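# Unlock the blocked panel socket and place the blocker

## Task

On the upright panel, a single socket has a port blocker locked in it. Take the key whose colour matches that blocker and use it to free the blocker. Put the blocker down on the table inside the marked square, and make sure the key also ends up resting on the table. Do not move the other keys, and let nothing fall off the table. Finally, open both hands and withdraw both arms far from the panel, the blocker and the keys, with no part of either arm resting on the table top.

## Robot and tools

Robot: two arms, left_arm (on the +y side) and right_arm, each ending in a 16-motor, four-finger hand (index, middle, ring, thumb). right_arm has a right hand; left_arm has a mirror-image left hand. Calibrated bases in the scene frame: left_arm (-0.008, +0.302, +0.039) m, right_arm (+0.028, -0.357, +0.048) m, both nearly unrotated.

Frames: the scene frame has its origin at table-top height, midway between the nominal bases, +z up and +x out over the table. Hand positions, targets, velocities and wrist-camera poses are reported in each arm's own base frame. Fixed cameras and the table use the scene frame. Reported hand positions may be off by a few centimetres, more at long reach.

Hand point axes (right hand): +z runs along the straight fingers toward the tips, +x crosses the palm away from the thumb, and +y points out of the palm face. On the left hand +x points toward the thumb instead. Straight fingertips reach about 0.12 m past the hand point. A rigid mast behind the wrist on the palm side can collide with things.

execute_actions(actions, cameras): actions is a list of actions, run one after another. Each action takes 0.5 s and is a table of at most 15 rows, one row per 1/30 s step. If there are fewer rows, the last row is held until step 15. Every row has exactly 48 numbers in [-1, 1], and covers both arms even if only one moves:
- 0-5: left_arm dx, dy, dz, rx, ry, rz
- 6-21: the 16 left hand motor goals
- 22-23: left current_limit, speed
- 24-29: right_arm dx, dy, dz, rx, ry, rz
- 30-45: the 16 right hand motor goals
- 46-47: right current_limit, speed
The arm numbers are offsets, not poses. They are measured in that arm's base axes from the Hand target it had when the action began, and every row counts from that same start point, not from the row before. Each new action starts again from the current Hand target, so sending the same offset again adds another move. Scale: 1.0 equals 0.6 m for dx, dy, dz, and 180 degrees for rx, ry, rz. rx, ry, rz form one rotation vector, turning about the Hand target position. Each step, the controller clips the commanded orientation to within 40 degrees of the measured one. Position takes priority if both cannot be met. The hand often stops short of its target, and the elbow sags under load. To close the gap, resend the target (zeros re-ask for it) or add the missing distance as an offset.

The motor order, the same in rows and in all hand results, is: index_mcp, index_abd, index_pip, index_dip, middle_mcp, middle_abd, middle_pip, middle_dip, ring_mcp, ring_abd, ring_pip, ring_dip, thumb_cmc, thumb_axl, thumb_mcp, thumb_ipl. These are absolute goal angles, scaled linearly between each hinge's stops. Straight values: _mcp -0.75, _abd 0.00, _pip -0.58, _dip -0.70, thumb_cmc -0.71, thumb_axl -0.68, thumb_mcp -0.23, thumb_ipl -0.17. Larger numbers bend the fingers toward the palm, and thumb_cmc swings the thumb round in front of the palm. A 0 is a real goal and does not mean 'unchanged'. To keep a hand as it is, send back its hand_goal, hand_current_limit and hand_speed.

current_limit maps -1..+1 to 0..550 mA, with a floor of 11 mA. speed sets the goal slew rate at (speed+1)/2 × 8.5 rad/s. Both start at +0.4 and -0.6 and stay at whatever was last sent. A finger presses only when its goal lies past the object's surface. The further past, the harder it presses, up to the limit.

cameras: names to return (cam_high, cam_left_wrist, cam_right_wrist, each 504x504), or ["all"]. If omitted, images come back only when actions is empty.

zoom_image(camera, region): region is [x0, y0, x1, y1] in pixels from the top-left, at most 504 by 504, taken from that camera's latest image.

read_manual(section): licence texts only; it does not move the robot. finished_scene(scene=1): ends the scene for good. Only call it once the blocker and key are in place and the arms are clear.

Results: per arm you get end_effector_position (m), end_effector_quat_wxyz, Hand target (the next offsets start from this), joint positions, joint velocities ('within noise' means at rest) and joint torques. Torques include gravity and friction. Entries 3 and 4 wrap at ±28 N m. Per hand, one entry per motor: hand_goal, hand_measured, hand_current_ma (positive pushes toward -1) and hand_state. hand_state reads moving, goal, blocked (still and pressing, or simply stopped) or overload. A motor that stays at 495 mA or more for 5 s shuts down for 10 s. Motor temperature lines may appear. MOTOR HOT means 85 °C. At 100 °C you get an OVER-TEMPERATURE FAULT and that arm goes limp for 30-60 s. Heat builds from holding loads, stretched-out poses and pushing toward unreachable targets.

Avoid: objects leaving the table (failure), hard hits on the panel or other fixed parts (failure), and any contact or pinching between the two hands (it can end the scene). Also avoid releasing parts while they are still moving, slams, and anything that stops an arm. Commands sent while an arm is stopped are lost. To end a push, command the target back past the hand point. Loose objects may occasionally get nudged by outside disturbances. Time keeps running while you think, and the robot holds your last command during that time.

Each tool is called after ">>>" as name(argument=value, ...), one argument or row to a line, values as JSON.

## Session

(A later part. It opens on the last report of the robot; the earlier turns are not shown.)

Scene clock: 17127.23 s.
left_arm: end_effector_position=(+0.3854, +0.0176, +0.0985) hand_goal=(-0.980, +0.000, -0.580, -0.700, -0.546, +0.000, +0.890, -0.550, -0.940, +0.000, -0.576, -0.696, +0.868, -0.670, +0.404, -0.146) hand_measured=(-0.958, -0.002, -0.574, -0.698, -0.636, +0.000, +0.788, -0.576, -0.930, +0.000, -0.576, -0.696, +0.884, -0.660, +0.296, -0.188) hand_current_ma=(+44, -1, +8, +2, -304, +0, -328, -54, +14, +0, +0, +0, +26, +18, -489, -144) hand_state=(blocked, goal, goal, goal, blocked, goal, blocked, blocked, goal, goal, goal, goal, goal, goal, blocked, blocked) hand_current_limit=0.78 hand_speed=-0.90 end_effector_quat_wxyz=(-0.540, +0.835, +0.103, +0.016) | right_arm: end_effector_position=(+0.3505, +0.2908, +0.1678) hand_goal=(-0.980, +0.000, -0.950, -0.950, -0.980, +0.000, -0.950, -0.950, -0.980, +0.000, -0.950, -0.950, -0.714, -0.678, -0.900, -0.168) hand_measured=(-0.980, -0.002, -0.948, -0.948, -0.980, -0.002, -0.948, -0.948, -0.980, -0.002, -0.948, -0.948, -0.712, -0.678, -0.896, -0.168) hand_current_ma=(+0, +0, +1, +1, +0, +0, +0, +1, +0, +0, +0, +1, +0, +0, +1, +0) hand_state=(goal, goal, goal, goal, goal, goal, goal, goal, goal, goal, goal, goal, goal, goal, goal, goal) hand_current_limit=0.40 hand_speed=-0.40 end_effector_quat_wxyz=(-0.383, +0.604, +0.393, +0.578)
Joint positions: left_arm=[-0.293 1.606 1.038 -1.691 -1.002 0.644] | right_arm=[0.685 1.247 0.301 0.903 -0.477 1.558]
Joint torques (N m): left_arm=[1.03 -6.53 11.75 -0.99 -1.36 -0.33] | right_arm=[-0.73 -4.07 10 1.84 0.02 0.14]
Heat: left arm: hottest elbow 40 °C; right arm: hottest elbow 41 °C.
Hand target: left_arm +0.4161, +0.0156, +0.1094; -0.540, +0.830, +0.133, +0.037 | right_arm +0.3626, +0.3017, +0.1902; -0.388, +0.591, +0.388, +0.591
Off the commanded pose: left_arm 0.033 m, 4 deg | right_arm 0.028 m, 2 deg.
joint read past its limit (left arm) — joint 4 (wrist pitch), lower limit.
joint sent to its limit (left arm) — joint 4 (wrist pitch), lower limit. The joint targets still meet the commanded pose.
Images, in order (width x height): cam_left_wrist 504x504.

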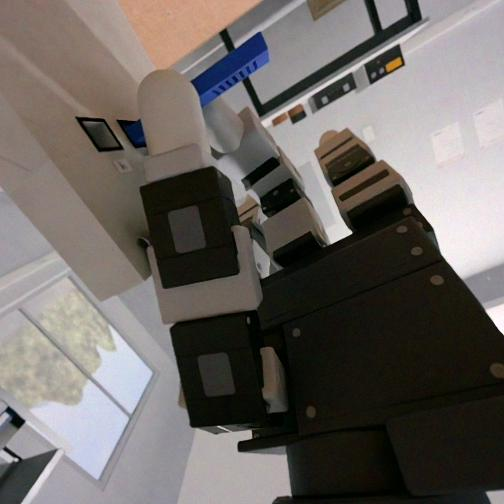

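>>> execute_actions(
  actions=[
    [[0.00243,0.0003,0.00013,-0.00011,-0.00031,0.00057,-0.98,0,-0.58,-0.7,-0.545,0,0.89,-0.55,-0.94,0,-0.576,-0.696,0.869,-0.67,0.404,-0.145,0.78,-0.9,0,0,0,0,0,0,-0.98,0,-0.95,-0.95,-0.98,0,-0.95,-0.95,-0.98,0,-0.95,-0.95,-0.714,-0.678,-0.9,-0.168,0.4,-0.4]],
  ],
  cameras=["cam_left_wrist"],
)

>>> zoom_image(
  camera="cam_left_wrist",
  region=[114, 116, 144, 146],
)

>>> zoom_image(
  camera="cam_left_wrist",
  region=[206, 22, 276, 92],
)

Scene clock: 17137.47 s.
left_arm: end_effector_position=(+0.3859, +0.0177, +0.0986) hand_goal=(-0.980, +0.000, -0.580, -0.700, -0.546, +0.000, +0.890, -0.550, -0.940, +0.000, -0.576, -0.696, +0.868, -0.670, +0.404, -0.146) hand_measured=(-0.958, -0.002, -0.574, -0.698, -0.636, +0.000, +0.788, -0.576, -0.930, +0.000, -0.576, -0.696, +0.886, -0.660, +0.296, -0.188) hand_current_ma=(+44, -1, +8, +2, -304, +0, -328, -54, +14, +0, +0, +0, +32, +18, -489, -144) hand_state=(blocked, goal, goal, goal, blocked, goal, blocked, blocked, goal, goal, goal, goal, goal, goal, blocked, blocked) hand_current_limit=0.78 hand_speed=-0.90 end_effector_quat_wxyz=(-0.540, +0.835, +0.103, +0.016) | right_arm: end_effector_position=(+0.3505, +0.2908, +0.1678) hand_goal=(-0.980, +0.000, -0.950, -0.950, -0.980, +0.000, -0.950, -0.950, -0.980, +0.000, -0.950, -0.950, -0.714, -0.678, -0.900, -0.168) hand_measured=(-0.980, -0.002, -0.948, -0.948, -0.980, -0.002, -0.948, -0.948, -0.980, -0.002, -0.948, -0.948, -0.712, -0.678, -0.896, -0.168) hand_current_ma=(+0, +0, +1, +1, +0, +0, +0, +1, +0, +0, +0, +1, +0, +0, +1, +0) hand_state=(goal, goal, goal, goal, goal, goal, goal, goal, goal, goal, goal, goal, goal, goal, goal, goal) hand_current_limit=0.40 hand_speed=-0.40 end_effector_quat_wxyz=(-0.383, +0.604, +0.393, +0.578)
Joint positions: left_arm=[-0.292 1.607 1.039 -1.691 -1.002 0.646] | right_arm=[0.685 1.247 0.301 0.903 -0.477 1.558]
Joint torques (N m): left_arm=[1.03 -6.42 11.95 -0.99 -1.36 -0.34] | right_arm=[-0.79 -4.07 10.03 1.85 0.03 0.14]
Heat: left arm: hottest elbow 40 °C; right arm: hottest elbow 41 °C.
Hand target: left_arm +0.4176, +0.0158, +0.1096; -0.540, +0.830, +0.134, +0.037 | right_arm +0.3626, +0.3017, +0.1902; -0.388, +0.591, +0.388, +0.591
Off the commanded pose: left_arm 0.034 m, 4 deg | right_arm 0.028 m, 2 deg.
joint read past its limit (left arm) — joint 4 (wrist pitch), lower limit.
joint sent to its limit (left arm) — joint 4 (wrist pitch), lower limit. The joint targets still meet the commanded pose.
Images, in order (width x height): cam_left_wrist 504x504.

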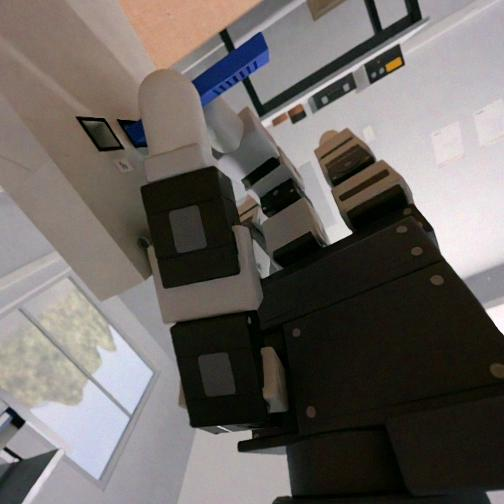

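Scaled by 16.800 from the camera's 504x504 image, which has a finer 720x720 frame.

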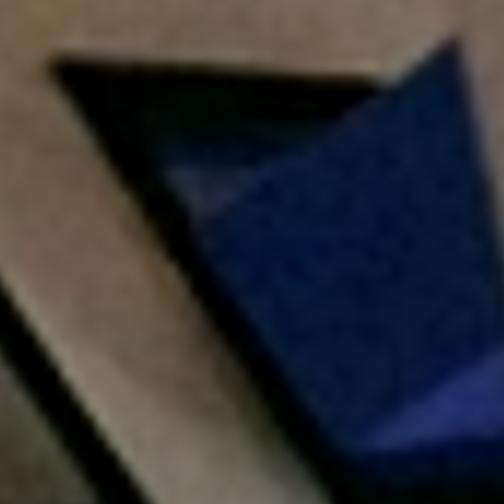

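Scaled by 7.200 from the camera's 504x504 image, which has a finer 720x720 frame.

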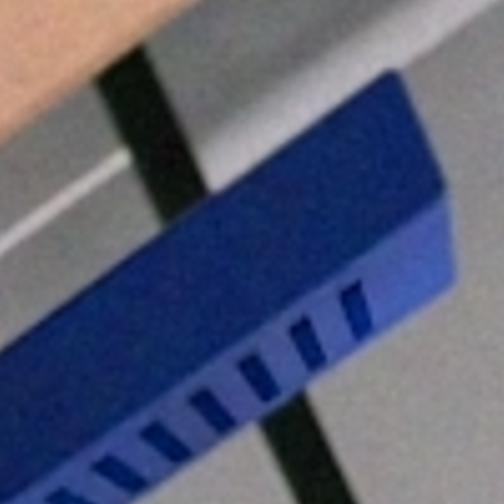

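>>> execute_actions(
  actions=[
    [[0.00245,-0.00021,0.00043,-0.00016,-0.00046,0.00032,-0.98,0,-0.58,-0.7,-0.545,0,0.89,-0.55,-0.94,0,-0.576,-0.696,0.869,-0.67,0.404,-0.145,0.78,-0.9,0,0,0,0,0,0,-0.98,0,-0.95,-0.95,-0.98,0,-0.95,-0.95,-0.98,0,-0.95,-0.95,-0.714,-0.678,-0.9,-0.168,0.4,-0.4]],
  ],
  cameras=["cam_left_wrist"],
)

>>> zoom_image(
  camera="cam_left_wrist",
  region=[114, 116, 144, 146],
)

>>> zoom_image(
  camera="cam_left_wrist",
  region=[206, 22, 276, 92],
)

Scene clock: 17152.17 s.
left_arm: end_effector_position=(+0.3861, +0.0177, +0.0985) hand_goal=(-0.980, +0.000, -0.580, -0.700, -0.546, +0.000, +0.890, -0.550, -0.940, +0.000, -0.576, -0.696, +0.868, -0.670, +0.404, -0.146) hand_measured=(-0.958, -0.002, -0.574, -0.698, -0.636, +0.000, +0.788, -0.576, -0.930, +0.000, -0.576, -0.696, +0.890, -0.660, +0.296, -0.188) hand_current_ma=(+44, -1, +8, +2, -304, +0, -328, -54, +14, +0, +0, +0, +41, +18, -489, -144) hand_state=(blocked, goal, goal, goal, blocked, goal, blocked, blocked, goal, goal, goal, goal, blocked, goal, blocked, blocked) hand_current_limit=0.78 hand_speed=-0.90 end_effector_quat_wxyz=(-0.540, +0.835, +0.103, +0.015) | right_arm: end_effector_position=(+0.3505, +0.2908, +0.1678) hand_goal=(-0.980, +0.000, -0.950, -0.950, -0.980, +0.000, -0.950, -0.950, -0.980, +0.000, -0.950, -0.950, -0.714, -0.678, -0.900, -0.168) hand_measured=(-0.980, -0.002, -0.948, -0.948, -0.980, -0.002, -0.948, -0.948, -0.980, -0.002, -0.948, -0.948, -0.712, -0.678, -0.896, -0.168) hand_current_ma=(+0, +0, +1, +1, +0, +0, +0, +1, +0, +0, +0, +1, +0, +0, +1, +0) hand_state=(goal, goal, goal, goal, goal, goal, goal, goal, goal, goal, goal, goal, goal, goal, goal, goal) hand_current_limit=0.40 hand_speed=-0.40 end_effector_quat_wxyz=(-0.383, +0.604, +0.393, +0.578)
Joint positions: left_arm=[-0.292 1.608 1.04 -1.691 -1.002 0.648] | right_arm=[0.685 1.247 0.301 0.903 -0.477 1.558]
Joint torques (N m): left_arm=[1.08 -6.42 12.12 -0.98 -1.35 -0.36] | right_arm=[-0.67 -4.07 10 1.87 0.03 0.14]
Heat: left arm: hottest elbow 42 °C; right arm: hottest elbow 41 °C.
Hand target: left_arm +0.4190, +0.0156, +0.1098; -0.539, +0.830, +0.135, +0.037 | right_arm +0.3626, +0.3017, +0.1902; -0.388, +0.591, +0.388, +0.591
Off the commanded pose: left_arm 0.035 m, 5 deg | right_arm 0.028 m, 2 deg.
joint read past its limit (left arm) — joint 4 (wrist pitch), lower limit.
joint sent to its limit (left arm) — joint 4 (wrist pitch), lower limit. The joint targets still meet the commanded pose.
Images, in order (width x height): cam_left_wrist 504x504.

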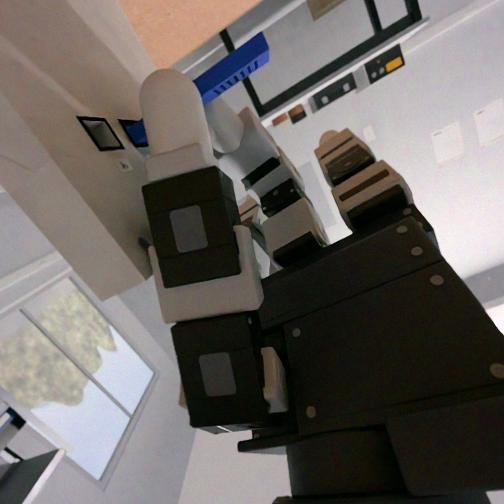

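Scaled by 16.800 from the camera's 504x504 image, which has a finer 720x720 frame.

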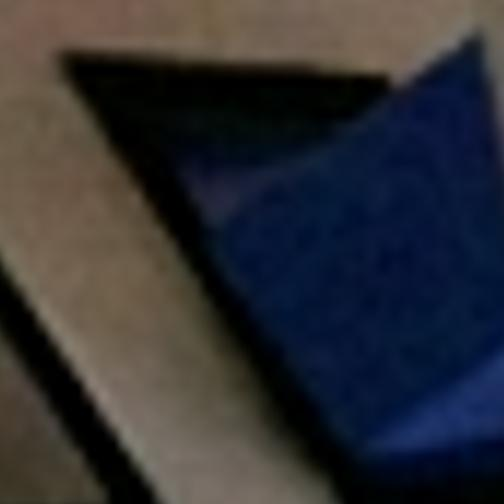

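Scaled by 7.200 from the camera's 504x504 image, which has a finer 720x720 frame.

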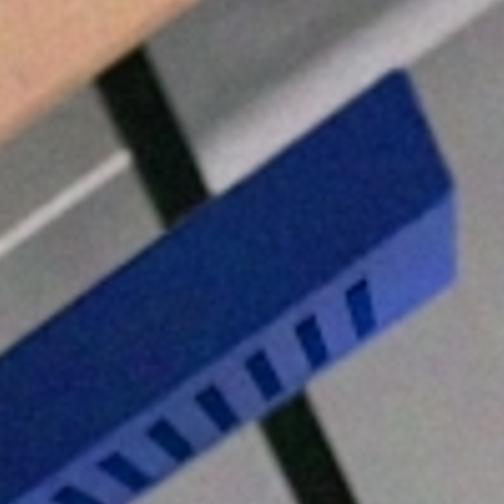

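>>> execute_actions(
  actions=[
    [[0,0,0,0,0,0,-0.98,0,-0.58,-0.7,-0.525,0,0.905,-0.54,-0.94,0,-0.576,-0.696,0.869,-0.67,0.404,-0.13,0.78,-0.9,0,0,0,0,0,0,-0.98,0,-0.95,-0.95,-0.98,0,-0.95,-0.95,-0.98,0,-0.95,-0.95,-0.714,-0.678,-0.9,-0.168,0.4,-0.4]],
  ],
  cameras=["cam_left_wrist"],
)

>>> zoom_image(
  camera="cam_left_wrist",
  region=[74, 106, 144, 176],
)

>>> zoom_image(
  camera="cam_left_wrist",
  region=[206, 22, 276, 92],
)

Scene clock: 17204.63 s.
left_arm: end_effector_position=(+0.3861, +0.0177, +0.0985) hand_goal=(-0.980, +0.000, -0.580, -0.700, -0.526, +0.000, +0.904, -0.540, -0.940, +0.000, -0.576, -0.696, +0.868, -0.670, +0.404, -0.130) hand_measured=(-0.958, -0.002, -0.574, -0.698, -0.636, +0.000, +0.788, -0.576, -0.930, +0.000, -0.576, -0.696, +0.890, -0.660, +0.296, -0.188) hand_current_ma=(+44, -1, +8, +2, -399, +0, -391, -83, +14, +0, +0, +0, +41, +18, -490, -224) hand_state=(blocked, goal, goal, goal, blocked, goal, blocked, blocked, goal, goal, goal, goal, blocked, goal, blocked, blocked) hand_current_limit=0.78 hand_speed=-0.90 end_effector_quat_wxyz=(-0.540, +0.835, +0.103, +0.015) | right_arm: end_effector_position=(+0.3505, +0.2908, +0.1678) hand_goal=(-0.980, +0.000, -0.950, -0.950, -0.980, +0.000, -0.950, -0.950, -0.980, +0.000, -0.950, -0.950, -0.714, -0.678, -0.900, -0.168) hand_measured=(-0.980, -0.002, -0.948, -0.948, -0.980, -0.002, -0.948, -0.948, -0.980, -0.002, -0.948, -0.948, -0.712, -0.678, -0.896, -0.168) hand_current_ma=(+0, +0, +1, +1, +0, +0, +0, +1, +0, +0, +0, +1, +0, +0, +1, +0) hand_state=(goal, goal, goal, goal, goal, goal, goal, goal, goal, goal, goal, goal, goal, goal, goal, goal) hand_current_limit=0.40 hand_speed=-0.40 end_effector_quat_wxyz=(-0.383, +0.604, +0.393, +0.578)
Joint positions: left_arm=[-0.292 1.608 1.04 -1.691 -1.002 0.648] | right_arm=[0.685 1.247 0.301 0.903 -0.477 1.558]
Joint torques (N m): left_arm=[1.14 -6.42 12.11 -0.98 -1.35 -0.36] | right_arm=[-0.67 -3.9 10.03 1.83 0.03 0.14]
Heat: left arm: hottest elbow 44 °C; right arm: hottest elbow 41 °C.
Hand target: left_arm +0.4190, +0.0156, +0.1098; -0.539, +0.830, +0.135, +0.037 | right_arm +0.3626, +0.3017, +0.1902; -0.388, +0.591, +0.388, +0.591
Off the commanded pose: left_arm 0.035 m, 4 deg | right_arm 0.028 m, 2 deg.
joint read past its limit (left arm) — joint 4 (wrist pitch), lower limit.
joint sent to its limit (left arm) — joint 4 (wrist pitch), lower limit. The joint targets still meet the commanded pose.
Images, in order (width x height): cam_left_wrist 504x504.

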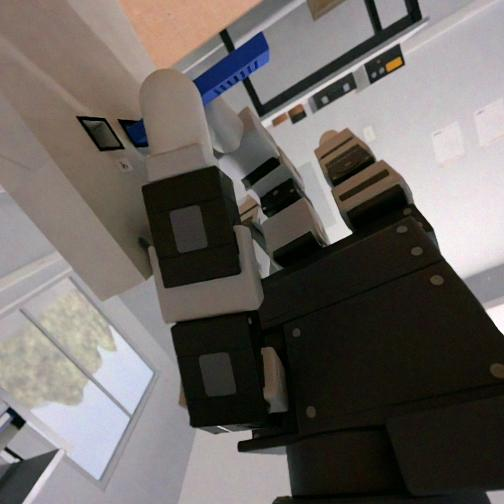

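Scaled by 7.200 from the camera's 504x504 image, which has a finer 720x720 frame.

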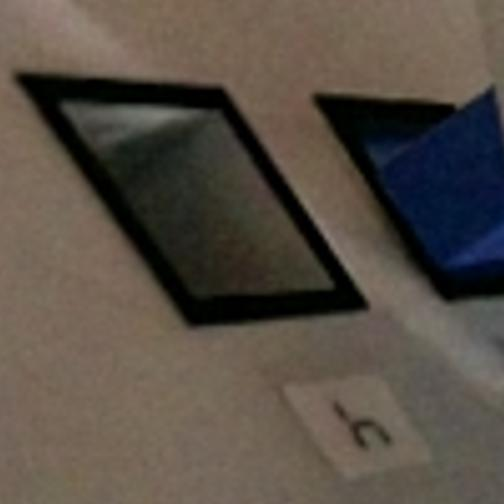

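Scaled by 7.200 from the camera's 504x504 image, which has a finer 720x720 frame.

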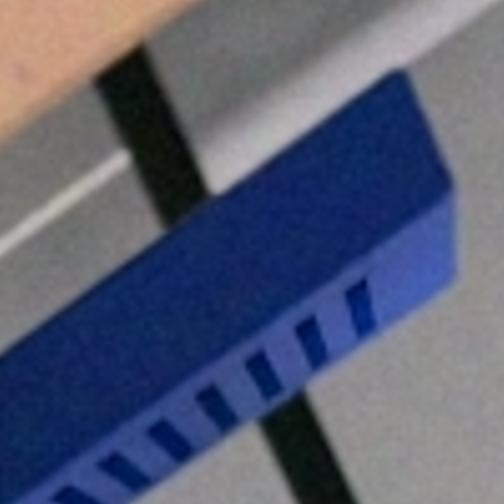

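>>> execute_actions(
  actions=[
    [[0.0006,-0.01318,0,0,0,-0.00653,-0.98,0,-0.58,-0.7,-0.525,0,0.905,-0.54,-0.94,0,-0.576,-0.696,0.869,-0.67,0.404,-0.13,0.78,-0.9,0,0,0,0,0,0,-0.98,0,-0.95,-0.95,-0.98,0,-0.95,-0.95,-0.98,0,-0.95,-0.95,-0.714,-0.678,-0.9,-0.168,0.4,-0.4]],
    [[0.00006,-0.00156,0,0,0,-0.0008,-0.98,0,-0.58,-0.7,-0.525,0,0.905,-0.54,-0.94,0,-0.576,-0.696,0.869,-0.67,0.404,-0.13,0.78,-0.9,0,0,0,0,0,0,-0.98,0,-0.95,-0.95,-0.98,0,-0.95,-0.95,-0.98,0,-0.95,-0.95,-0.714,-0.678,-0.9,-0.168,0.4,-0.4]],
  ],
  cameras=["cam_left_wrist"],
)

>>> zoom_image(
  camera="cam_left_wrist",
  region=[74, 106, 144, 176],
)

>>> zoom_image(
  camera="cam_left_wrist",
  region=[206, 22, 276, 92],
)

Scene clock: 17222.63 s.
left_arm: end_effector_position=(+0.3861, +0.0175, +0.0985) hand_goal=(-0.980, +0.000, -0.580, -0.700, -0.526, +0.000, +0.904, -0.540, -0.940, +0.000, -0.576, -0.696, +0.868, -0.670, +0.404, -0.130) hand_measured=(-0.958, -0.002, -0.574, -0.698, -0.636, +0.000, +0.788, -0.576, -0.930, +0.000, -0.576, -0.696, +0.890, -0.660, +0.296, -0.188) hand_current_ma=(+44, -1, +8, +2, -399, +0, -391, -83, +14, +0, +0, +0, +41, +18, -490, -224) hand_state=(blocked, goal, goal, goal, blocked, goal, blocked, blocked, goal, goal, goal, goal, blocked, goal, blocked, blocked) hand_current_limit=0.78 hand_speed=-0.90 end_effector_quat_wxyz=(-0.540, +0.835, +0.102, +0.015) | right_arm: end_effector_position=(+0.3505, +0.2908, +0.1678) hand_goal=(-0.980, +0.000, -0.950, -0.950, -0.980, +0.000, -0.950, -0.950, -0.980, +0.000, -0.950, -0.950, -0.714, -0.678, -0.900, -0.168) hand_measured=(-0.980, -0.002, -0.948, -0.948, -0.980, -0.002, -0.948, -0.948, -0.980, -0.002, -0.948, -0.948, -0.712, -0.678, -0.896, -0.168) hand_current_ma=(+0, +0, +1, +1, +0, +0, +0, +1, +0, +0, +0, +1, +0, +0, +1, +0) hand_state=(goal, goal, goal, goal, goal, goal, goal, goal, goal, goal, goal, goal, goal, goal, goal, goal) hand_current_limit=0.40 hand_speed=-0.40 end_effector_quat_wxyz=(-0.383, +0.604, +0.393, +0.578)
Joint positions: left_arm=[-0.292 1.608 1.04 -1.691 -1.002 0.648] | right_arm=[0.685 1.247 0.301 0.903 -0.477 1.558]
Joint torques (N m): left_arm=[-0.73 -6.42 12.12 -0.98 -1.36 -0.36] | right_arm=[-0.73 -3.84 10.03 1.87 0.03 0.14]
Heat: left arm: hottest elbow 44 °C; right arm: hottest elbow 41 °C.
Hand target: left_arm +0.4194, +0.0068, +0.1098; -0.539, +0.832, +0.125, +0.043 | right_arm +0.3626, +0.3017, +0.1902; -0.388, +0.591, +0.388, +0.591
Off the commanded pose: left_arm 0.037 m, 4 deg | right_arm 0.028 m, 2 deg.
joint read past its limit (left arm) — joint 4 (wrist pitch), lower limit.
joint sent to its limit (left arm) — joint 4 (wrist pitch), lower limit. The joint targets still meet the commanded pose.
Images, in order (width x height): cam_left_wrist 504x504.

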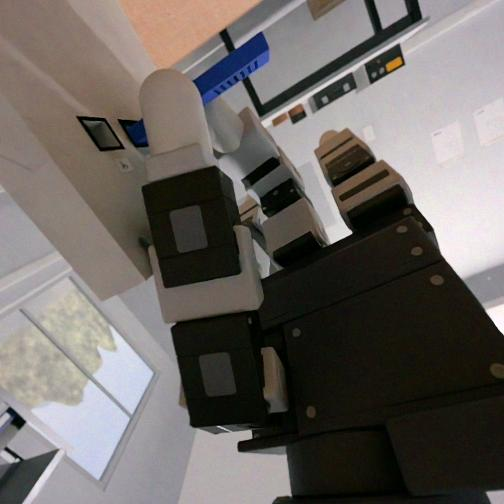

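Scaled by 7.200 from the camera's 504x504 image, which has a finer 720x720 frame.

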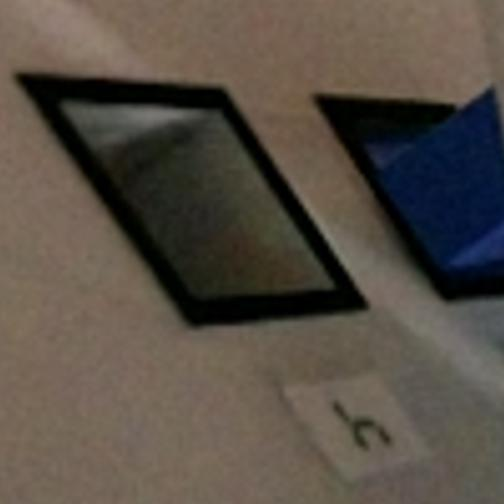

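Scaled by 7.200 from the camera's 504x504 image, which has a finer 720x720 frame.

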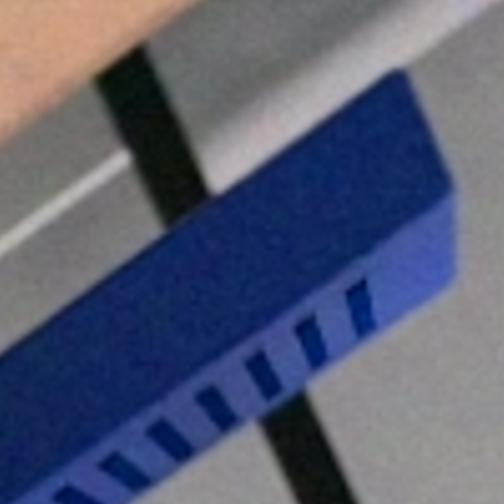

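>>> execute_actions(
  actions=[
    [[0.00006,-0.00156,0,0,0,-0.0008,-0.98,0,-0.58,-0.7,-0.525,0,0.905,-0.54,-0.94,0,-0.576,-0.696,0.869,-0.67,0.404,-0.13,0.78,-0.9,0,0,0,0,0,0,-0.98,0,-0.95,-0.95,-0.98,0,-0.95,-0.95,-0.98,0,-0.95,-0.95,-0.714,-0.678,-0.9,-0.168,0.4,-0.4]],
    [[0.00263,-0.00212,0.00183,-0.00041,-0.00121,-0.00064,-0.98,0,-0.58,-0.7,-0.525,0,0.905,-0.54,-0.94,0,-0.576,-0.696,0.869,-0.67,0.404,-0.13,0.78,-0.9,0,0,0,0,0,0,-0.98,0,-0.95,-0.95,-0.98,0,-0.95,-0.95,-0.98,0,-0.95,-0.95,-0.714,-0.678,-0.9,-0.168,0.4,-0.4]],
  ],
  cameras=["cam_left_wrist"],
)

>>> zoom_image(
  camera="cam_left_wrist",
  region=[74, 106, 144, 176],
)

>>> zoom_image(
  camera="cam_left_wrist",
  region=[206, 22, 276, 92],
)

Scene clock: 17234.40 s.
left_arm: end_effector_position=(+0.3862, +0.0161, +0.0985) hand_goal=(-0.980, +0.000, -0.580, -0.700, -0.526, +0.000, +0.904, -0.540, -0.940, +0.000, -0.576, -0.696, +0.868, -0.670, +0.404, -0.130) hand_measured=(-0.958, -0.002, -0.574, -0.698, -0.636, +0.000, +0.788, -0.576, -0.930, +0.000, -0.576, -0.696, +0.890, -0.660, +0.296, -0.188) hand_current_ma=(+44, -1, +8, +2, -399, +0, -391, -83, +14, +0, +0, +0, +41, +18, -489, -224) hand_state=(blocked, goal, goal, goal, blocked, goal, blocked, blocked, goal, goal, goal, goal, blocked, goal, blocked, blocked) hand_current_limit=0.78 hand_speed=-0.90 end_effector_quat_wxyz=(-0.540, +0.835, +0.101, +0.016) | right_arm: end_effector_position=(+0.3505, +0.2908, +0.1678) hand_goal=(-0.980, +0.000, -0.950, -0.950, -0.980, +0.000, -0.950, -0.950, -0.980, +0.000, -0.950, -0.950, -0.714, -0.678, -0.900, -0.168) hand_measured=(-0.980, -0.002, -0.948, -0.948, -0.980, -0.002, -0.948, -0.948, -0.980, -0.002, -0.948, -0.948, -0.712, -0.678, -0.896, -0.168) hand_current_ma=(+0, +0, +1, +1, +0, +0, +0, +1, +0, +0, +0, +1, +0, +0, +1, +0) hand_state=(goal, goal, goal, goal, goal, goal, goal, goal, goal, goal, goal, goal, goal, goal, goal, goal) hand_current_limit=0.40 hand_speed=-0.40 end_effector_quat_wxyz=(-0.383, +0.604, +0.393, +0.578)
Joint positions: left_arm=[-0.296 1.608 1.04 -1.691 -1.002 0.648] | right_arm=[0.685 1.247 0.301 0.903 -0.477 1.558]
Joint torques (N m): left_arm=[-0.79 -6.48 12.4 -0.98 -1.36 -0.36] | right_arm=[-0.73 -3.96 10 1.89 0.03 0.15]
Heat: left arm: hottest elbow 44 °C; right arm: hottest elbow 41 °C.
Hand target: left_arm +0.4210, +0.0046, +0.1109; -0.538, +0.832, +0.125, +0.046 | right_arm +0.3626, +0.3017, +0.1902; -0.388, +0.591, +0.388, +0.591
Off the commanded pose: left_arm 0.039 m, 4 deg | right_arm 0.028 m, 2 deg.
joint read past its limit (left arm) — joint 4 (wrist pitch), lower limit.
joint sent to its limit (left arm) — joint 4 (wrist pitch), lower limit. The joint targets still meet the commanded pose.
Images, in order (width x height): cam_left_wrist 504x504.

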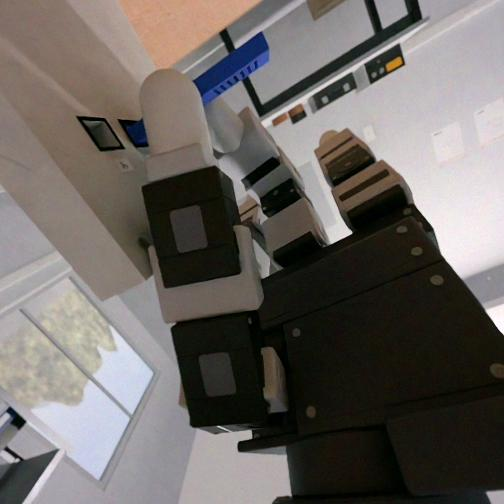

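Scaled by 7.200 from the camera's 504x504 image, which has a finer 720x720 frame.

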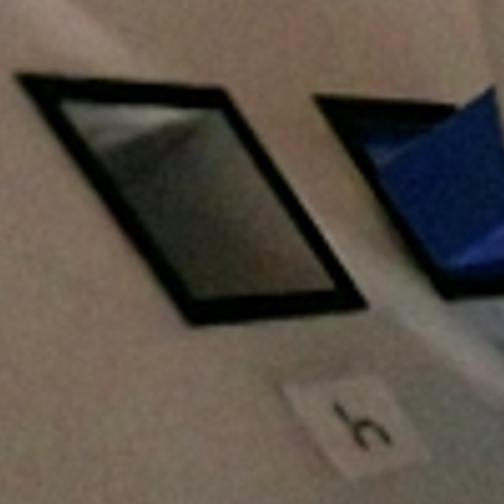

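Scaled by 7.200 from the camera's 504x504 image, which has a finer 720x720 frame.

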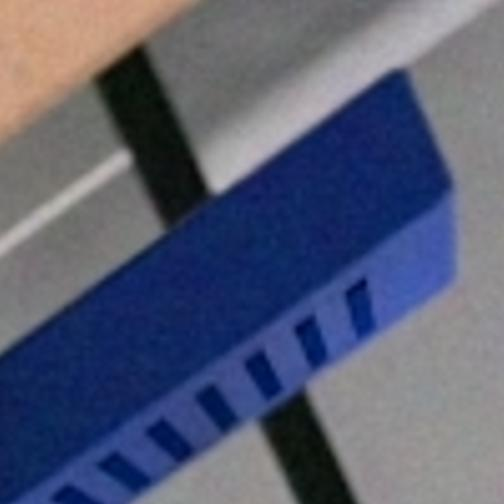

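>>> execute_actions(
  actions=[
    [[0.00006,-0.00156,0,0,0,-0.0008,-0.98,0,-0.58,-0.7,-0.525,0,0.905,-0.54,-0.94,0,-0.576,-0.696,0.869,-0.67,0.404,-0.13,0.78,-0.9,0,0,0,0,0,0,-0.98,0,-0.95,-0.95,-0.98,0,-0.95,-0.95,-0.98,0,-0.95,-0.95,-0.714,-0.678,-0.9,-0.168,0.4,-0.4]],
  ],
  cameras=["cam_left_wrist"],
)

>>> zoom_image(
  camera="cam_left_wrist",
  region=[74, 106, 144, 176],
)

>>> zoom_image(
  camera="cam_left_wrist",
  region=[206, 22, 276, 92],
)

Scene clock: 17252.57 s.
left_arm: end_effector_position=(+0.3862, +0.0159, +0.0985) hand_goal=(-0.980, +0.000, -0.580, -0.700, -0.526, +0.000, +0.904, -0.540, -0.940, +0.000, -0.576, -0.696, +0.868, -0.670, +0.404, -0.130) hand_measured=(-0.958, -0.002, -0.574, -0.698, -0.636, +0.000, +0.788, -0.576, -0.930, +0.000, -0.576, -0.696, +0.890, -0.660, +0.296, -0.188) hand_current_ma=(+44, -1, +8, +2, -399, +0, -391, -83, +14, +0, +0, +0, +41, +18, -490, -224) hand_state=(blocked, goal, goal, goal, blocked, goal, blocked, blocked, goal, goal, goal, goal, blocked, goal, blocked, blocked) hand_current_limit=0.78 hand_speed=-0.90 end_effector_quat_wxyz=(-0.540, +0.836, +0.101, +0.016) | right_arm: end_effector_position=(+0.3505, +0.2908, +0.1678) hand_goal=(-0.980, +0.000, -0.950, -0.950, -0.980, +0.000, -0.950, -0.950, -0.980, +0.000, -0.950, -0.950, -0.714, -0.678, -0.900, -0.168) hand_measured=(-0.980, -0.002, -0.948, -0.948, -0.980, -0.002, -0.948, -0.948, -0.980, -0.002, -0.948, -0.948, -0.712, -0.678, -0.896, -0.168) hand_current_ma=(+0, +0, +1, +1, +0, +0, +0, +1, +0, +0, +0, +1, +0, +0, +1, +0) hand_state=(goal, goal, goal, goal, goal, goal, goal, goal, goal, goal, goal, goal, goal, goal, goal, goal) hand_current_limit=0.40 hand_speed=-0.40 end_effector_quat_wxyz=(-0.383, +0.604, +0.393, +0.578)
Joint positions: left_arm=[-0.296 1.608 1.04 -1.691 -1.002 0.648] | right_arm=[0.685 1.247 0.301 0.903 -0.477 1.558]
Joint torques (N m): left_arm=[-0.91 -6.42 12.41 -0.98 -1.37 -0.35] | right_arm=[-0.73 -3.96 9.99 1.87 0.03 0.14]
Heat: left arm: hottest elbow 45 °C; right arm: hottest elbow 41 °C.
Hand target: left_arm +0.4210, +0.0037, +0.1109; -0.538, +0.833, +0.124, +0.047 | right_arm +0.3626, +0.3017, +0.1902; -0.388, +0.591, +0.388, +0.591
Off the commanded pose: left_arm 0.039 m, 4 deg | right_arm 0.028 m, 2 deg.
joint read past its limit (left arm) — joint 4 (wrist pitch), lower limit.
joint sent to its limit (left arm) — joint 4 (wrist pitch), lower limit. The joint targets still meet the commanded pose.
Images, in order (width x height): cam_left_wrist 504x504.

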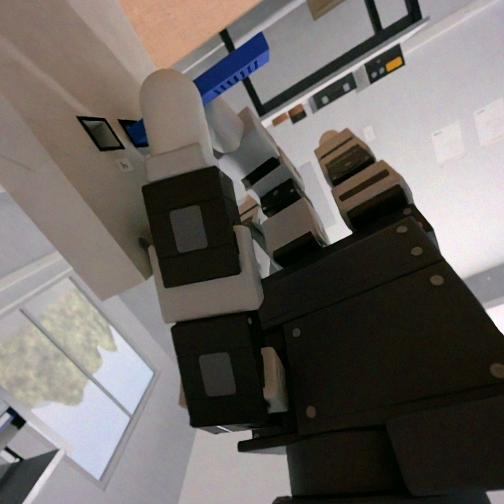

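Scaled by 7.200 from the camera's 504x504 image, which has a finer 720x720 frame.

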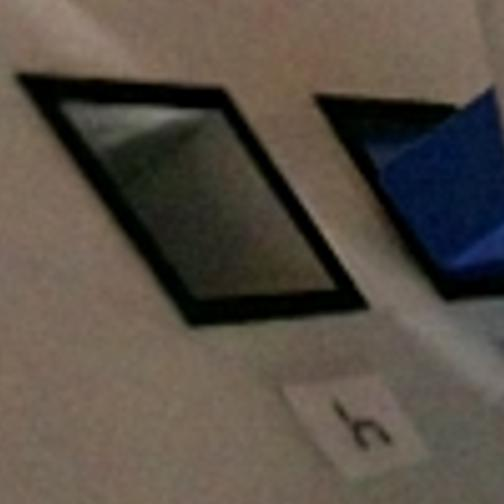

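Scaled by 7.200 from the camera's 504x504 image, which has a finer 720x720 frame.

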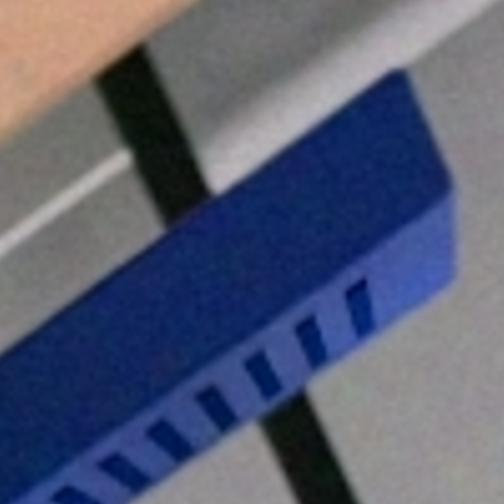

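>>> execute_actions(
  actions=[
    [[0.00006,-0.00156,0,0,0,-0.0008,-0.98,0,-0.58,-0.7,-0.525,0,0.905,-0.54,-0.94,0,-0.576,-0.696,0.869,-0.67,0.404,-0.13,0.78,-0.9,0,0,0,0,0,0,-0.98,0,-0.95,-0.95,-0.98,0,-0.95,-0.95,-0.98,0,-0.95,-0.95,-0.714,-0.678,-0.9,-0.168,0.4,-0.4]],
    [[0.00006,-0.00156,0,0,0,-0.0008,-0.98,0,-0.58,-0.7,-0.525,0,0.905,-0.54,-0.94,0,-0.576,-0.696,0.869,-0.67,0.404,-0.13,0.78,-0.9,0,0,0,0,0,0,-0.98,0,-0.95,-0.95,-0.98,0,-0.95,-0.95,-0.98,0,-0.95,-0.95,-0.714,-0.678,-0.9,-0.168,0.4,-0.4]],
  ],
  cameras=["cam_left_wrist"],
)

>>> zoom_image(
  camera="cam_left_wrist",
  region=[74, 106, 144, 176],
)

>>> zoom_image(
  camera="cam_left_wrist",
  region=[206, 22, 276, 92],
)

Scene clock: 17266.30 s.
left_arm: end_effector_position=(+0.3862, +0.0158, +0.0985) hand_goal=(-0.980, +0.000, -0.580, -0.700, -0.526, +0.000, +0.904, -0.540, -0.940, +0.000, -0.576, -0.696, +0.868, -0.670, +0.404, -0.130) hand_measured=(-0.958, -0.002, -0.574, -0.698, -0.636, +0.000, +0.788, -0.576, -0.930, +0.000, -0.576, -0.696, +0.890, -0.660, +0.296, -0.188) hand_current_ma=(+44, -1, +8, +2, -399, +0, -391, -83, +14, +0, +0, +0, +41, +18, -489, -224) hand_state=(blocked, goal, goal, goal, blocked, goal, blocked, blocked, goal, goal, goal, goal, blocked, goal, blocked, blocked) hand_current_limit=0.78 hand_speed=-0.90 end_effector_quat_wxyz=(-0.540, +0.836, +0.101, +0.017) | right_arm: end_effector_position=(+0.3505, +0.2908, +0.1678) hand_goal=(-0.980, +0.000, -0.950, -0.950, -0.980, +0.000, -0.950, -0.950, -0.980, +0.000, -0.950, -0.950, -0.714, -0.678, -0.900, -0.168) hand_measured=(-0.980, -0.002, -0.948, -0.948, -0.980, -0.002, -0.948, -0.948, -0.980, -0.002, -0.948, -0.948, -0.712, -0.678, -0.896, -0.168) hand_current_ma=(+0, +0, +1, +1, +0, +0, +0, +1, +0, +0, +0, +1, +0, +0, +1, +0) hand_state=(goal, goal, goal, goal, goal, goal, goal, goal, goal, goal, goal, goal, goal, goal, goal, goal) hand_current_limit=0.40 hand_speed=-0.40 end_effector_quat_wxyz=(-0.383, +0.604, +0.393, +0.578)
Joint positions: left_arm=[-0.296 1.608 1.04 -1.691 -1.002 0.648] | right_arm=[0.685 1.247 0.301 0.903 -0.477 1.558]
Joint torques (N m): left_arm=[-1.26 -6.42 12.4 -0.99 -1.37 -0.35] | right_arm=[-0.85 -4.07 10 1.85 0.03 0.14]
Heat: left arm: hottest elbow 45 °C; right arm: hottest elbow 41 °C.
Hand target: left_arm +0.4211, +0.0019, +0.1109; -0.538, +0.833, +0.122, +0.048 | right_arm +0.3626, +0.3017, +0.1902; -0.388, +0.591, +0.388, +0.591
Off the commanded pose: left_arm 0.040 m, 4 deg | right_arm 0.028 m, 2 deg.
joint read past its limit (left arm) — joint 4 (wrist pitch), lower limit.
joint sent to its limit (left arm) — joint 4 (wrist pitch), lower limit. The joint targets still meet the commanded pose.
Images, in order (width x height): cam_left_wrist 504x504.

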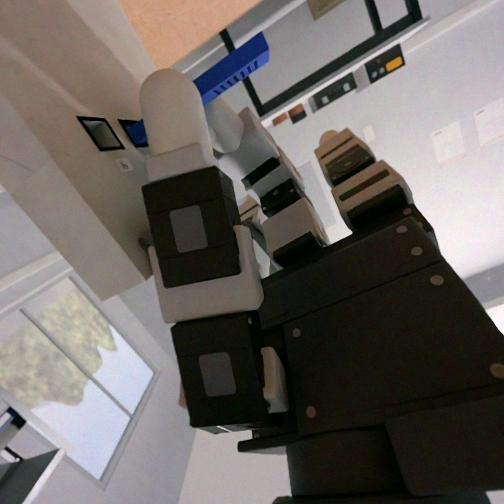

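Scaled by 7.200 from the camera's 504x504 image, which has a finer 720x720 frame.

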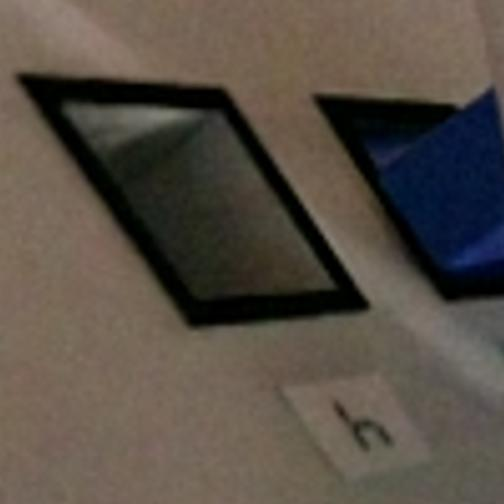

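Scaled by 7.200 from the camera's 504x504 image, which has a finer 720x720 frame.

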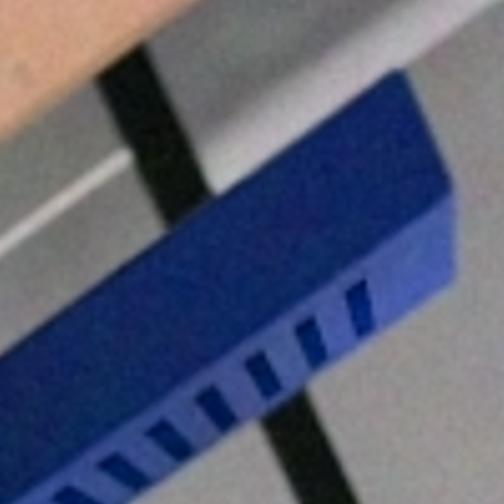

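>>> execute_actions(
  actions=[
    [[0.00006,-0.00156,0,0,0,-0.0008,-0.98,0,-0.58,-0.7,-0.525,0,0.905,-0.54,-0.94,0,-0.576,-0.696,0.869,-0.67,0.404,-0.13,0.78,-0.9,0,0,0,0,0,0,-0.98,0,-0.95,-0.95,-0.98,0,-0.95,-0.95,-0.98,0,-0.95,-0.95,-0.714,-0.678,-0.9,-0.168,0.4,-0.4]],
    [[0.00006,-0.00156,0,0,0,-0.0008,-0.98,0,-0.58,-0.7,-0.525,0,0.905,-0.54,-0.94,0,-0.576,-0.696,0.869,-0.67,0.404,-0.13,0.78,-0.9,0,0,0,0,0,0,-0.98,0,-0.95,-0.95,-0.98,0,-0.95,-0.95,-0.98,0,-0.95,-0.95,-0.714,-0.678,-0.9,-0.168,0.4,-0.4]],
  ],
  cameras=["cam_left_wrist"],
)

>>> zoom_image(
  camera="cam_left_wrist",
  region=[206, 22, 276, 92],
)

Scene clock: 17279.40 s.
left_arm: end_effector_position=(+0.3862, +0.0155, +0.0986) hand_goal=(-0.980, +0.000, -0.580, -0.700, -0.526, +0.000, +0.904, -0.540, -0.940, +0.000, -0.576, -0.696, +0.868, -0.670, +0.404, -0.130) hand_measured=(-0.958, -0.002, -0.574, -0.698, -0.636, +0.000, +0.788, -0.576, -0.930, +0.000, -0.576, -0.696, +0.890, -0.660, +0.296, -0.188) hand_current_ma=(+44, -1, +8, +2, -399, +0, -391, -83, +14, +0, +0, +0, +41, +18, -489, -224) hand_state=(blocked, goal, goal, goal, blocked, goal, blocked, blocked, goal, goal, goal, goal, blocked, goal, blocked, blocked) hand_current_limit=0.78 hand_speed=-0.90 end_effector_quat_wxyz=(-0.540, +0.836, +0.100, +0.017) | right_arm: end_effector_position=(+0.3505, +0.2908, +0.1678) hand_goal=(-0.980, +0.000, -0.950, -0.950, -0.980, +0.000, -0.950, -0.950, -0.980, +0.000, -0.950, -0.950, -0.714, -0.678, -0.900, -0.168) hand_measured=(-0.980, -0.002, -0.948, -0.948, -0.980, -0.002, -0.948, -0.948, -0.980, -0.002, -0.948, -0.948, -0.712, -0.678, -0.896, -0.168) hand_current_ma=(+0, +0, +1, +1, +0, +0, +0, +1, +0, +0, +0, +1, +0, +0, +1, +0) hand_state=(goal, goal, goal, goal, goal, goal, goal, goal, goal, goal, goal, goal, goal, goal, goal, goal) hand_current_limit=0.40 hand_speed=-0.40 end_effector_quat_wxyz=(-0.383, +0.604, +0.393, +0.578)
Joint positions: left_arm=[-0.297 1.608 1.04 -1.691 -1.002 0.648] | right_arm=[0.685 1.247 0.301 0.903 -0.477 1.558]
Joint torques (N m): left_arm=[-1.55 -6.42 12.4 -0.99 -1.36 -0.35] | right_arm=[-0.67 -3.9 10.03 1.85 0.03 0.15]
Heat: left arm: hottest elbow 45 °C; right arm: hottest elbow 41 °C.
Hand target: left_arm +0.4212, -0.0001, +0.1109; -0.538, +0.833, +0.119, +0.049 | right_arm +0.3626, +0.3017, +0.1902; -0.388, +0.591, +0.388, +0.591
Off the commanded pose: left_arm 0.040 m, 4 deg | right_arm 0.028 m, 2 deg.
joint read past its limit (left arm) — joint 4 (wrist pitch), lower limit.
joint sent to its limit (left arm) — joint 4 (wrist pitch), lower limit. The joint targets still meet the commanded pose.
Images, in order (width x height): cam_left_wrist 504x504.

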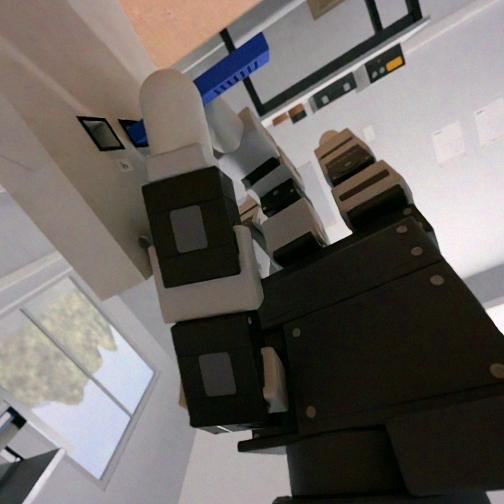

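Scaled by 7.200 from the camera's 504x504 image, which has a finer 720x720 frame.

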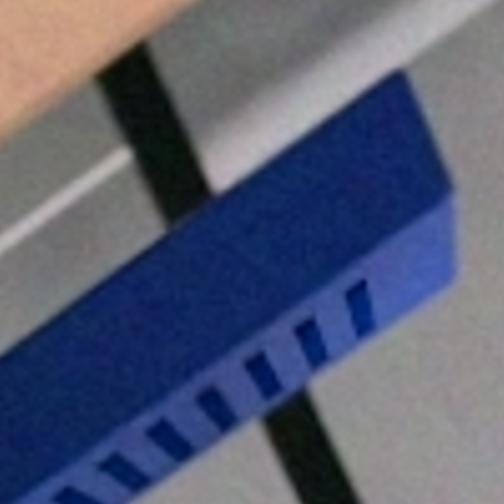

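>>> execute_actions(
  actions=[
    [[0.00247,-0.00084,0.00059,-0.00019,-0.00055,0,-0.98,0,-0.58,-0.7,-0.525,0,0.905,-0.54,-0.94,0,-0.576,-0.696,0.869,-0.67,0.404,-0.13,0.78,-0.9,0,0,0,0,0,0,-0.98,0,-0.95,-0.95,-0.98,0,-0.95,-0.95,-0.98,0,-0.95,-0.95,-0.714,-0.678,-0.9,-0.168,0.4,-0.4]],
    [[0.00247,-0.00084,0.00059,-0.00019,-0.00055,0,-0.98,0,-0.58,-0.7,-0.525,0,0.905,-0.54,-0.94,0,-0.576,-0.696,0.869,-0.67,0.404,-0.13,0.78,-0.9,0,0,0,0,0,0,-0.98,0,-0.95,-0.95,-0.98,0,-0.95,-0.95,-0.98,0,-0.95,-0.95,-0.714,-0.678,-0.9,-0.168,0.4,-0.4]],
  ],
  cameras=["cam_left_wrist"],
)

>>> zoom_image(
  camera="cam_left_wrist",
  region=[74, 106, 144, 176],
)

>>> zoom_image(
  camera="cam_left_wrist",
  region=[206, 22, 276, 92],
)

Scene clock: 17295.07 s.
left_arm: end_effector_position=(+0.3868, +0.0152, +0.0986) hand_goal=(-0.980, +0.000, -0.580, -0.700, -0.526, +0.000, +0.904, -0.540, -0.940, +0.000, -0.576, -0.696, +0.868, -0.670, +0.404, -0.130) hand_measured=(-0.958, -0.002, -0.574, -0.698, -0.636, +0.000, +0.788, -0.576, -0.930, +0.000, -0.576, -0.696, +0.890, -0.660, +0.296, -0.188) hand_current_ma=(+44, -1, +8, +2, -399, +0, -391, -83, +14, +0, +0, +0, +42, +19, -490, -224) hand_state=(blocked, goal, goal, goal, blocked, goal, blocked, blocked, goal, goal, goal, goal, blocked, goal, blocked, blocked) hand_current_limit=0.78 hand_speed=-0.90 end_effector_quat_wxyz=(-0.540, +0.836, +0.100, +0.017) | right_arm: end_effector_position=(+0.3505, +0.2908, +0.1678) hand_goal=(-0.980, +0.000, -0.950, -0.950, -0.980, +0.000, -0.950, -0.950, -0.980, +0.000, -0.950, -0.950, -0.714, -0.678, -0.900, -0.168) hand_measured=(-0.980, -0.002, -0.948, -0.948, -0.980, -0.002, -0.948, -0.948, -0.980, -0.002, -0.948, -0.948, -0.712, -0.678, -0.896, -0.168) hand_current_ma=(+0, +0, +1, +1, +0, +0, +0, +1, +0, +0, +0, +1, +0, +0, +1, +0) hand_state=(goal, goal, goal, goal, goal, goal, goal, goal, goal, goal, goal, goal, goal, goal, goal, goal) hand_current_limit=0.40 hand_speed=-0.40 end_effector_quat_wxyz=(-0.383, +0.604, +0.393, +0.578)
Joint positions: left_arm=[-0.298 1.609 1.042 -1.691 -1.002 0.648] | right_arm=[0.685 1.247 0.301 0.903 -0.477 1.558]
Joint torques (N m): left_arm=[-1.61 -6.3 12.85 -0.99 -1.35 -0.35] | right_arm=[-0.73 -3.84 10.02 1.85 0.03 0.16]
Heat: left arm: hottest elbow 45 °C; right arm: hottest elbow 41 °C.
Hand target: left_arm +0.4242, -0.0011, +0.1116; -0.537, +0.833, +0.120, +0.051 | right_arm +0.3626, +0.3017, +0.1902; -0.388, +0.591, +0.388, +0.591
Off the commanded pose: left_arm 0.043 m, 5 deg | right_arm 0.028 m, 2 deg.
joint read past its limit (left arm) — joint 4 (wrist pitch), lower limit.
joint sent to its limit (left arm) — joint 4 (wrist pitch), lower limit. The joint targets still meet the commanded pose.
Images, in order (width x height): cam_left_wrist 504x504.

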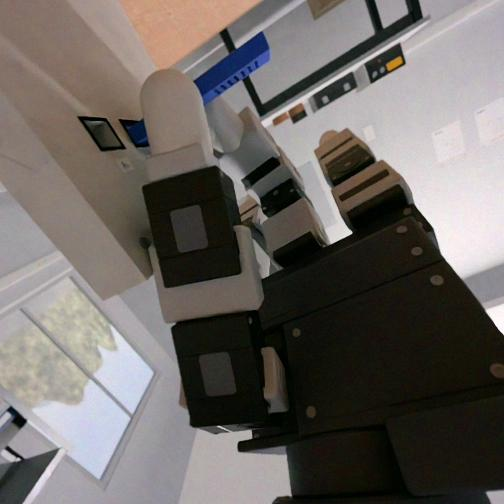

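Scaled by 7.200 from the camera's 504x504 image, which has a finer 720x720 frame.

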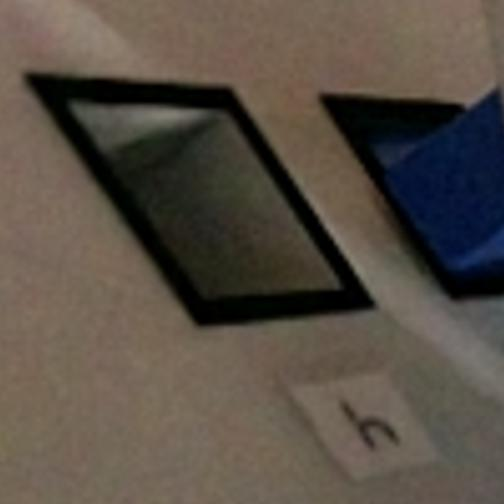

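Scaled by 7.200 from the camera's 504x504 image, which has a finer 720x720 frame.

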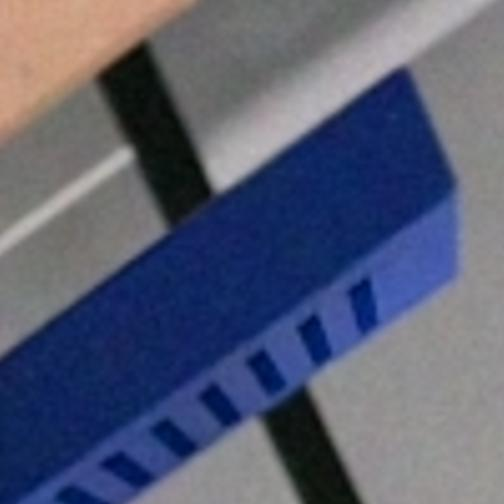

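>>> zoom_image(
  camera="cam_left_wrist",
  region=[114, 114, 146, 146],
)

>>> zoom_image(
  camera="cam_left_wrist",
  region=[120, 130, 148, 158],
)

Scaled by 15.750 from the camera's 504x504 image, which has a finer 720x720 frame.

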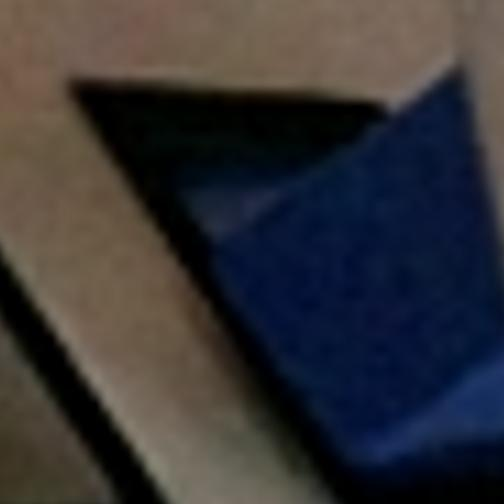

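Scaled by 18.000 from the camera's 504x504 image, which has a finer 720x720 frame.

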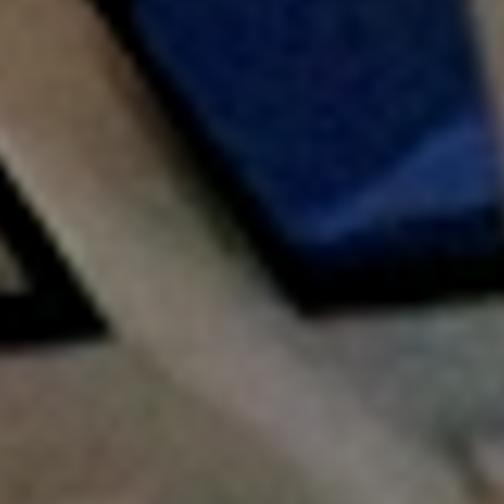

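>>> execute_actions(
  actions=[
    [[-0.00007,0.00002,-0.00085,0.00015,0.00045,0,-0.98,0,-0.58,-0.7,-0.525,0,0.905,-0.54,-0.94,0,-0.576,-0.696,0.869,-0.67,0.404,-0.13,0.78,-0.9,0,0,0,0,0,0,-0.98,0,-0.95,-0.95,-0.98,0,-0.95,-0.95,-0.98,0,-0.95,-0.95,-0.714,-0.678,-0.9,-0.168,0.4,-0.4]],
    [[-0.00007,0.00002,-0.00085,0.00015,0.00045,0,-0.98,0,-0.58,-0.7,-0.525,0,0.905,-0.54,-0.94,0,-0.576,-0.696,0.869,-0.67,0.404,-0.13,0.78,-0.9,0,0,0,0,0,0,-0.98,0,-0.95,-0.95,-0.98,0,-0.95,-0.95,-0.98,0,-0.95,-0.95,-0.714,-0.678,-0.9,-0.168,0.4,-0.4]],
  ],
  cameras=["cam_left_wrist"],
)

>>> zoom_image(
  camera="cam_left_wrist",
  region=[114, 114, 146, 146],
)

>>> zoom_image(
  camera="cam_left_wrist",
  region=[206, 22, 276, 92],
)

Scene clock: 17376.90 s.
left_arm: end_effector_position=(+0.3867, +0.0152, +0.0986) hand_goal=(-0.980, +0.000, -0.580, -0.700, -0.526, +0.000, +0.904, -0.540, -0.940, +0.000, -0.576, -0.696, +0.868, -0.670, +0.404, -0.130) hand_measured=(-0.958, -0.002, -0.574, -0.698, -0.636, +0.000, +0.788, -0.576, -0.930, +0.000, -0.576, -0.696, +0.890, -0.660, +0.296, -0.188) hand_current_ma=(+44, -1, +8, +2, -399, +0, -391, -83, +14, +0, +0, +0, +43, +19, -490, -224) hand_state=(blocked, goal, goal, goal, blocked, goal, blocked, blocked, goal, goal, goal, goal, blocked, goal, blocked, blocked) hand_current_limit=0.78 hand_speed=-0.90 end_effector_quat_wxyz=(-0.540, +0.836, +0.100, +0.017) | right_arm: end_effector_position=(+0.3505, +0.2908, +0.1678) hand_goal=(-0.980, +0.000, -0.950, -0.950, -0.980, +0.000, -0.950, -0.950, -0.980, +0.000, -0.950, -0.950, -0.714, -0.678, -0.900, -0.168) hand_measured=(-0.980, -0.002, -0.948, -0.948, -0.980, -0.002, -0.948, -0.948, -0.980, -0.002, -0.948, -0.948, -0.712, -0.678, -0.896, -0.168) hand_current_ma=(+0, +0, +1, +1, +0, +0, +0, +1, +0, +0, +0, +1, +0, +0, +1, +0) hand_state=(goal, goal, goal, goal, goal, goal, goal, goal, goal, goal, goal, goal, goal, goal, goal, goal) hand_current_limit=0.40 hand_speed=-0.40 end_effector_quat_wxyz=(-0.383, +0.604, +0.393, +0.578)
Joint positions: left_arm=[-0.298 1.609 1.042 -1.691 -1.002 0.649] | right_arm=[0.685 1.247 0.301 0.903 -0.477 1.558]
Joint torques (N m): left_arm=[-1.61 -6.12 12.83 -0.99 -1.35 -0.35] | right_arm=[-0.73 -3.96 10 1.88 0.03 0.14]
Heat: left arm: hottest elbow 43 °C; right arm: hottest elbow 41 °C.
Hand target: left_arm +0.4241, -0.0011, +0.1107; -0.537, +0.833, +0.120, +0.049 | right_arm +0.3626, +0.3017, +0.1902; -0.388, +0.591, +0.388, +0.591
Off the commanded pose: left_arm 0.043 m, 4 deg | right_arm 0.028 m, 2 deg.
joint read past its limit (left arm) — joint 4 (wrist pitch), lower limit.
joint sent to its limit (left arm) — joint 4 (wrist pitch), lower limit. The joint targets still meet the commanded pose.
Images, in order (width x height): cam_left_wrist 504x504.

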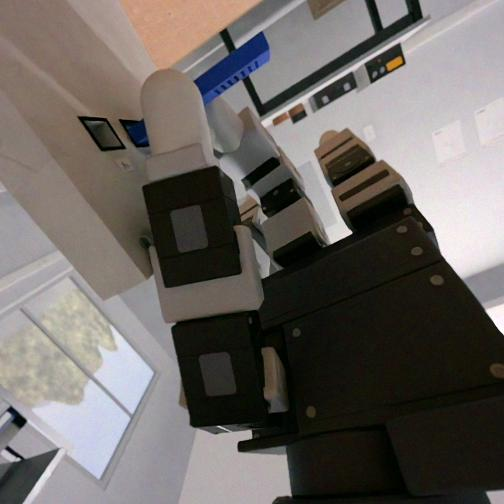

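Scaled by 15.750 from the camera's 504x504 image, which has a finer 720x720 frame.

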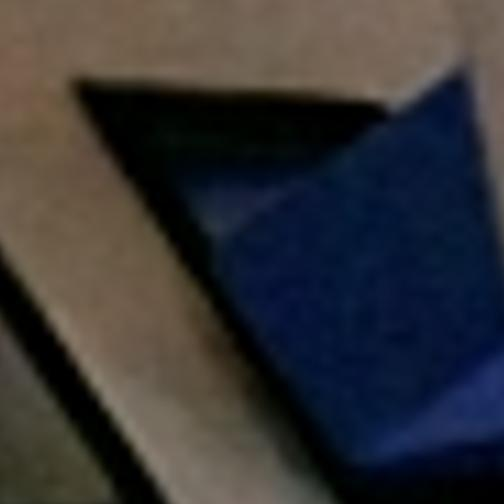

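Scaled by 7.200 from the camera's 504x504 image, which has a finer 720x720 frame.

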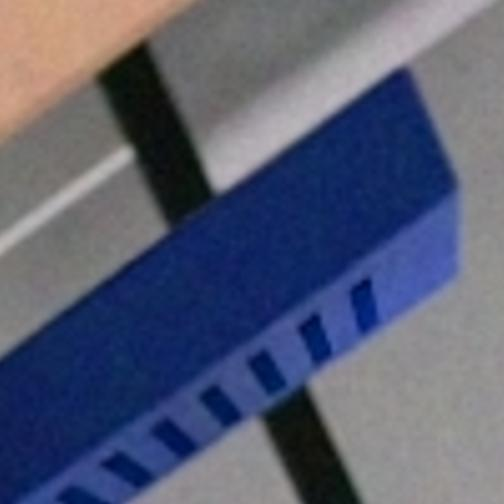

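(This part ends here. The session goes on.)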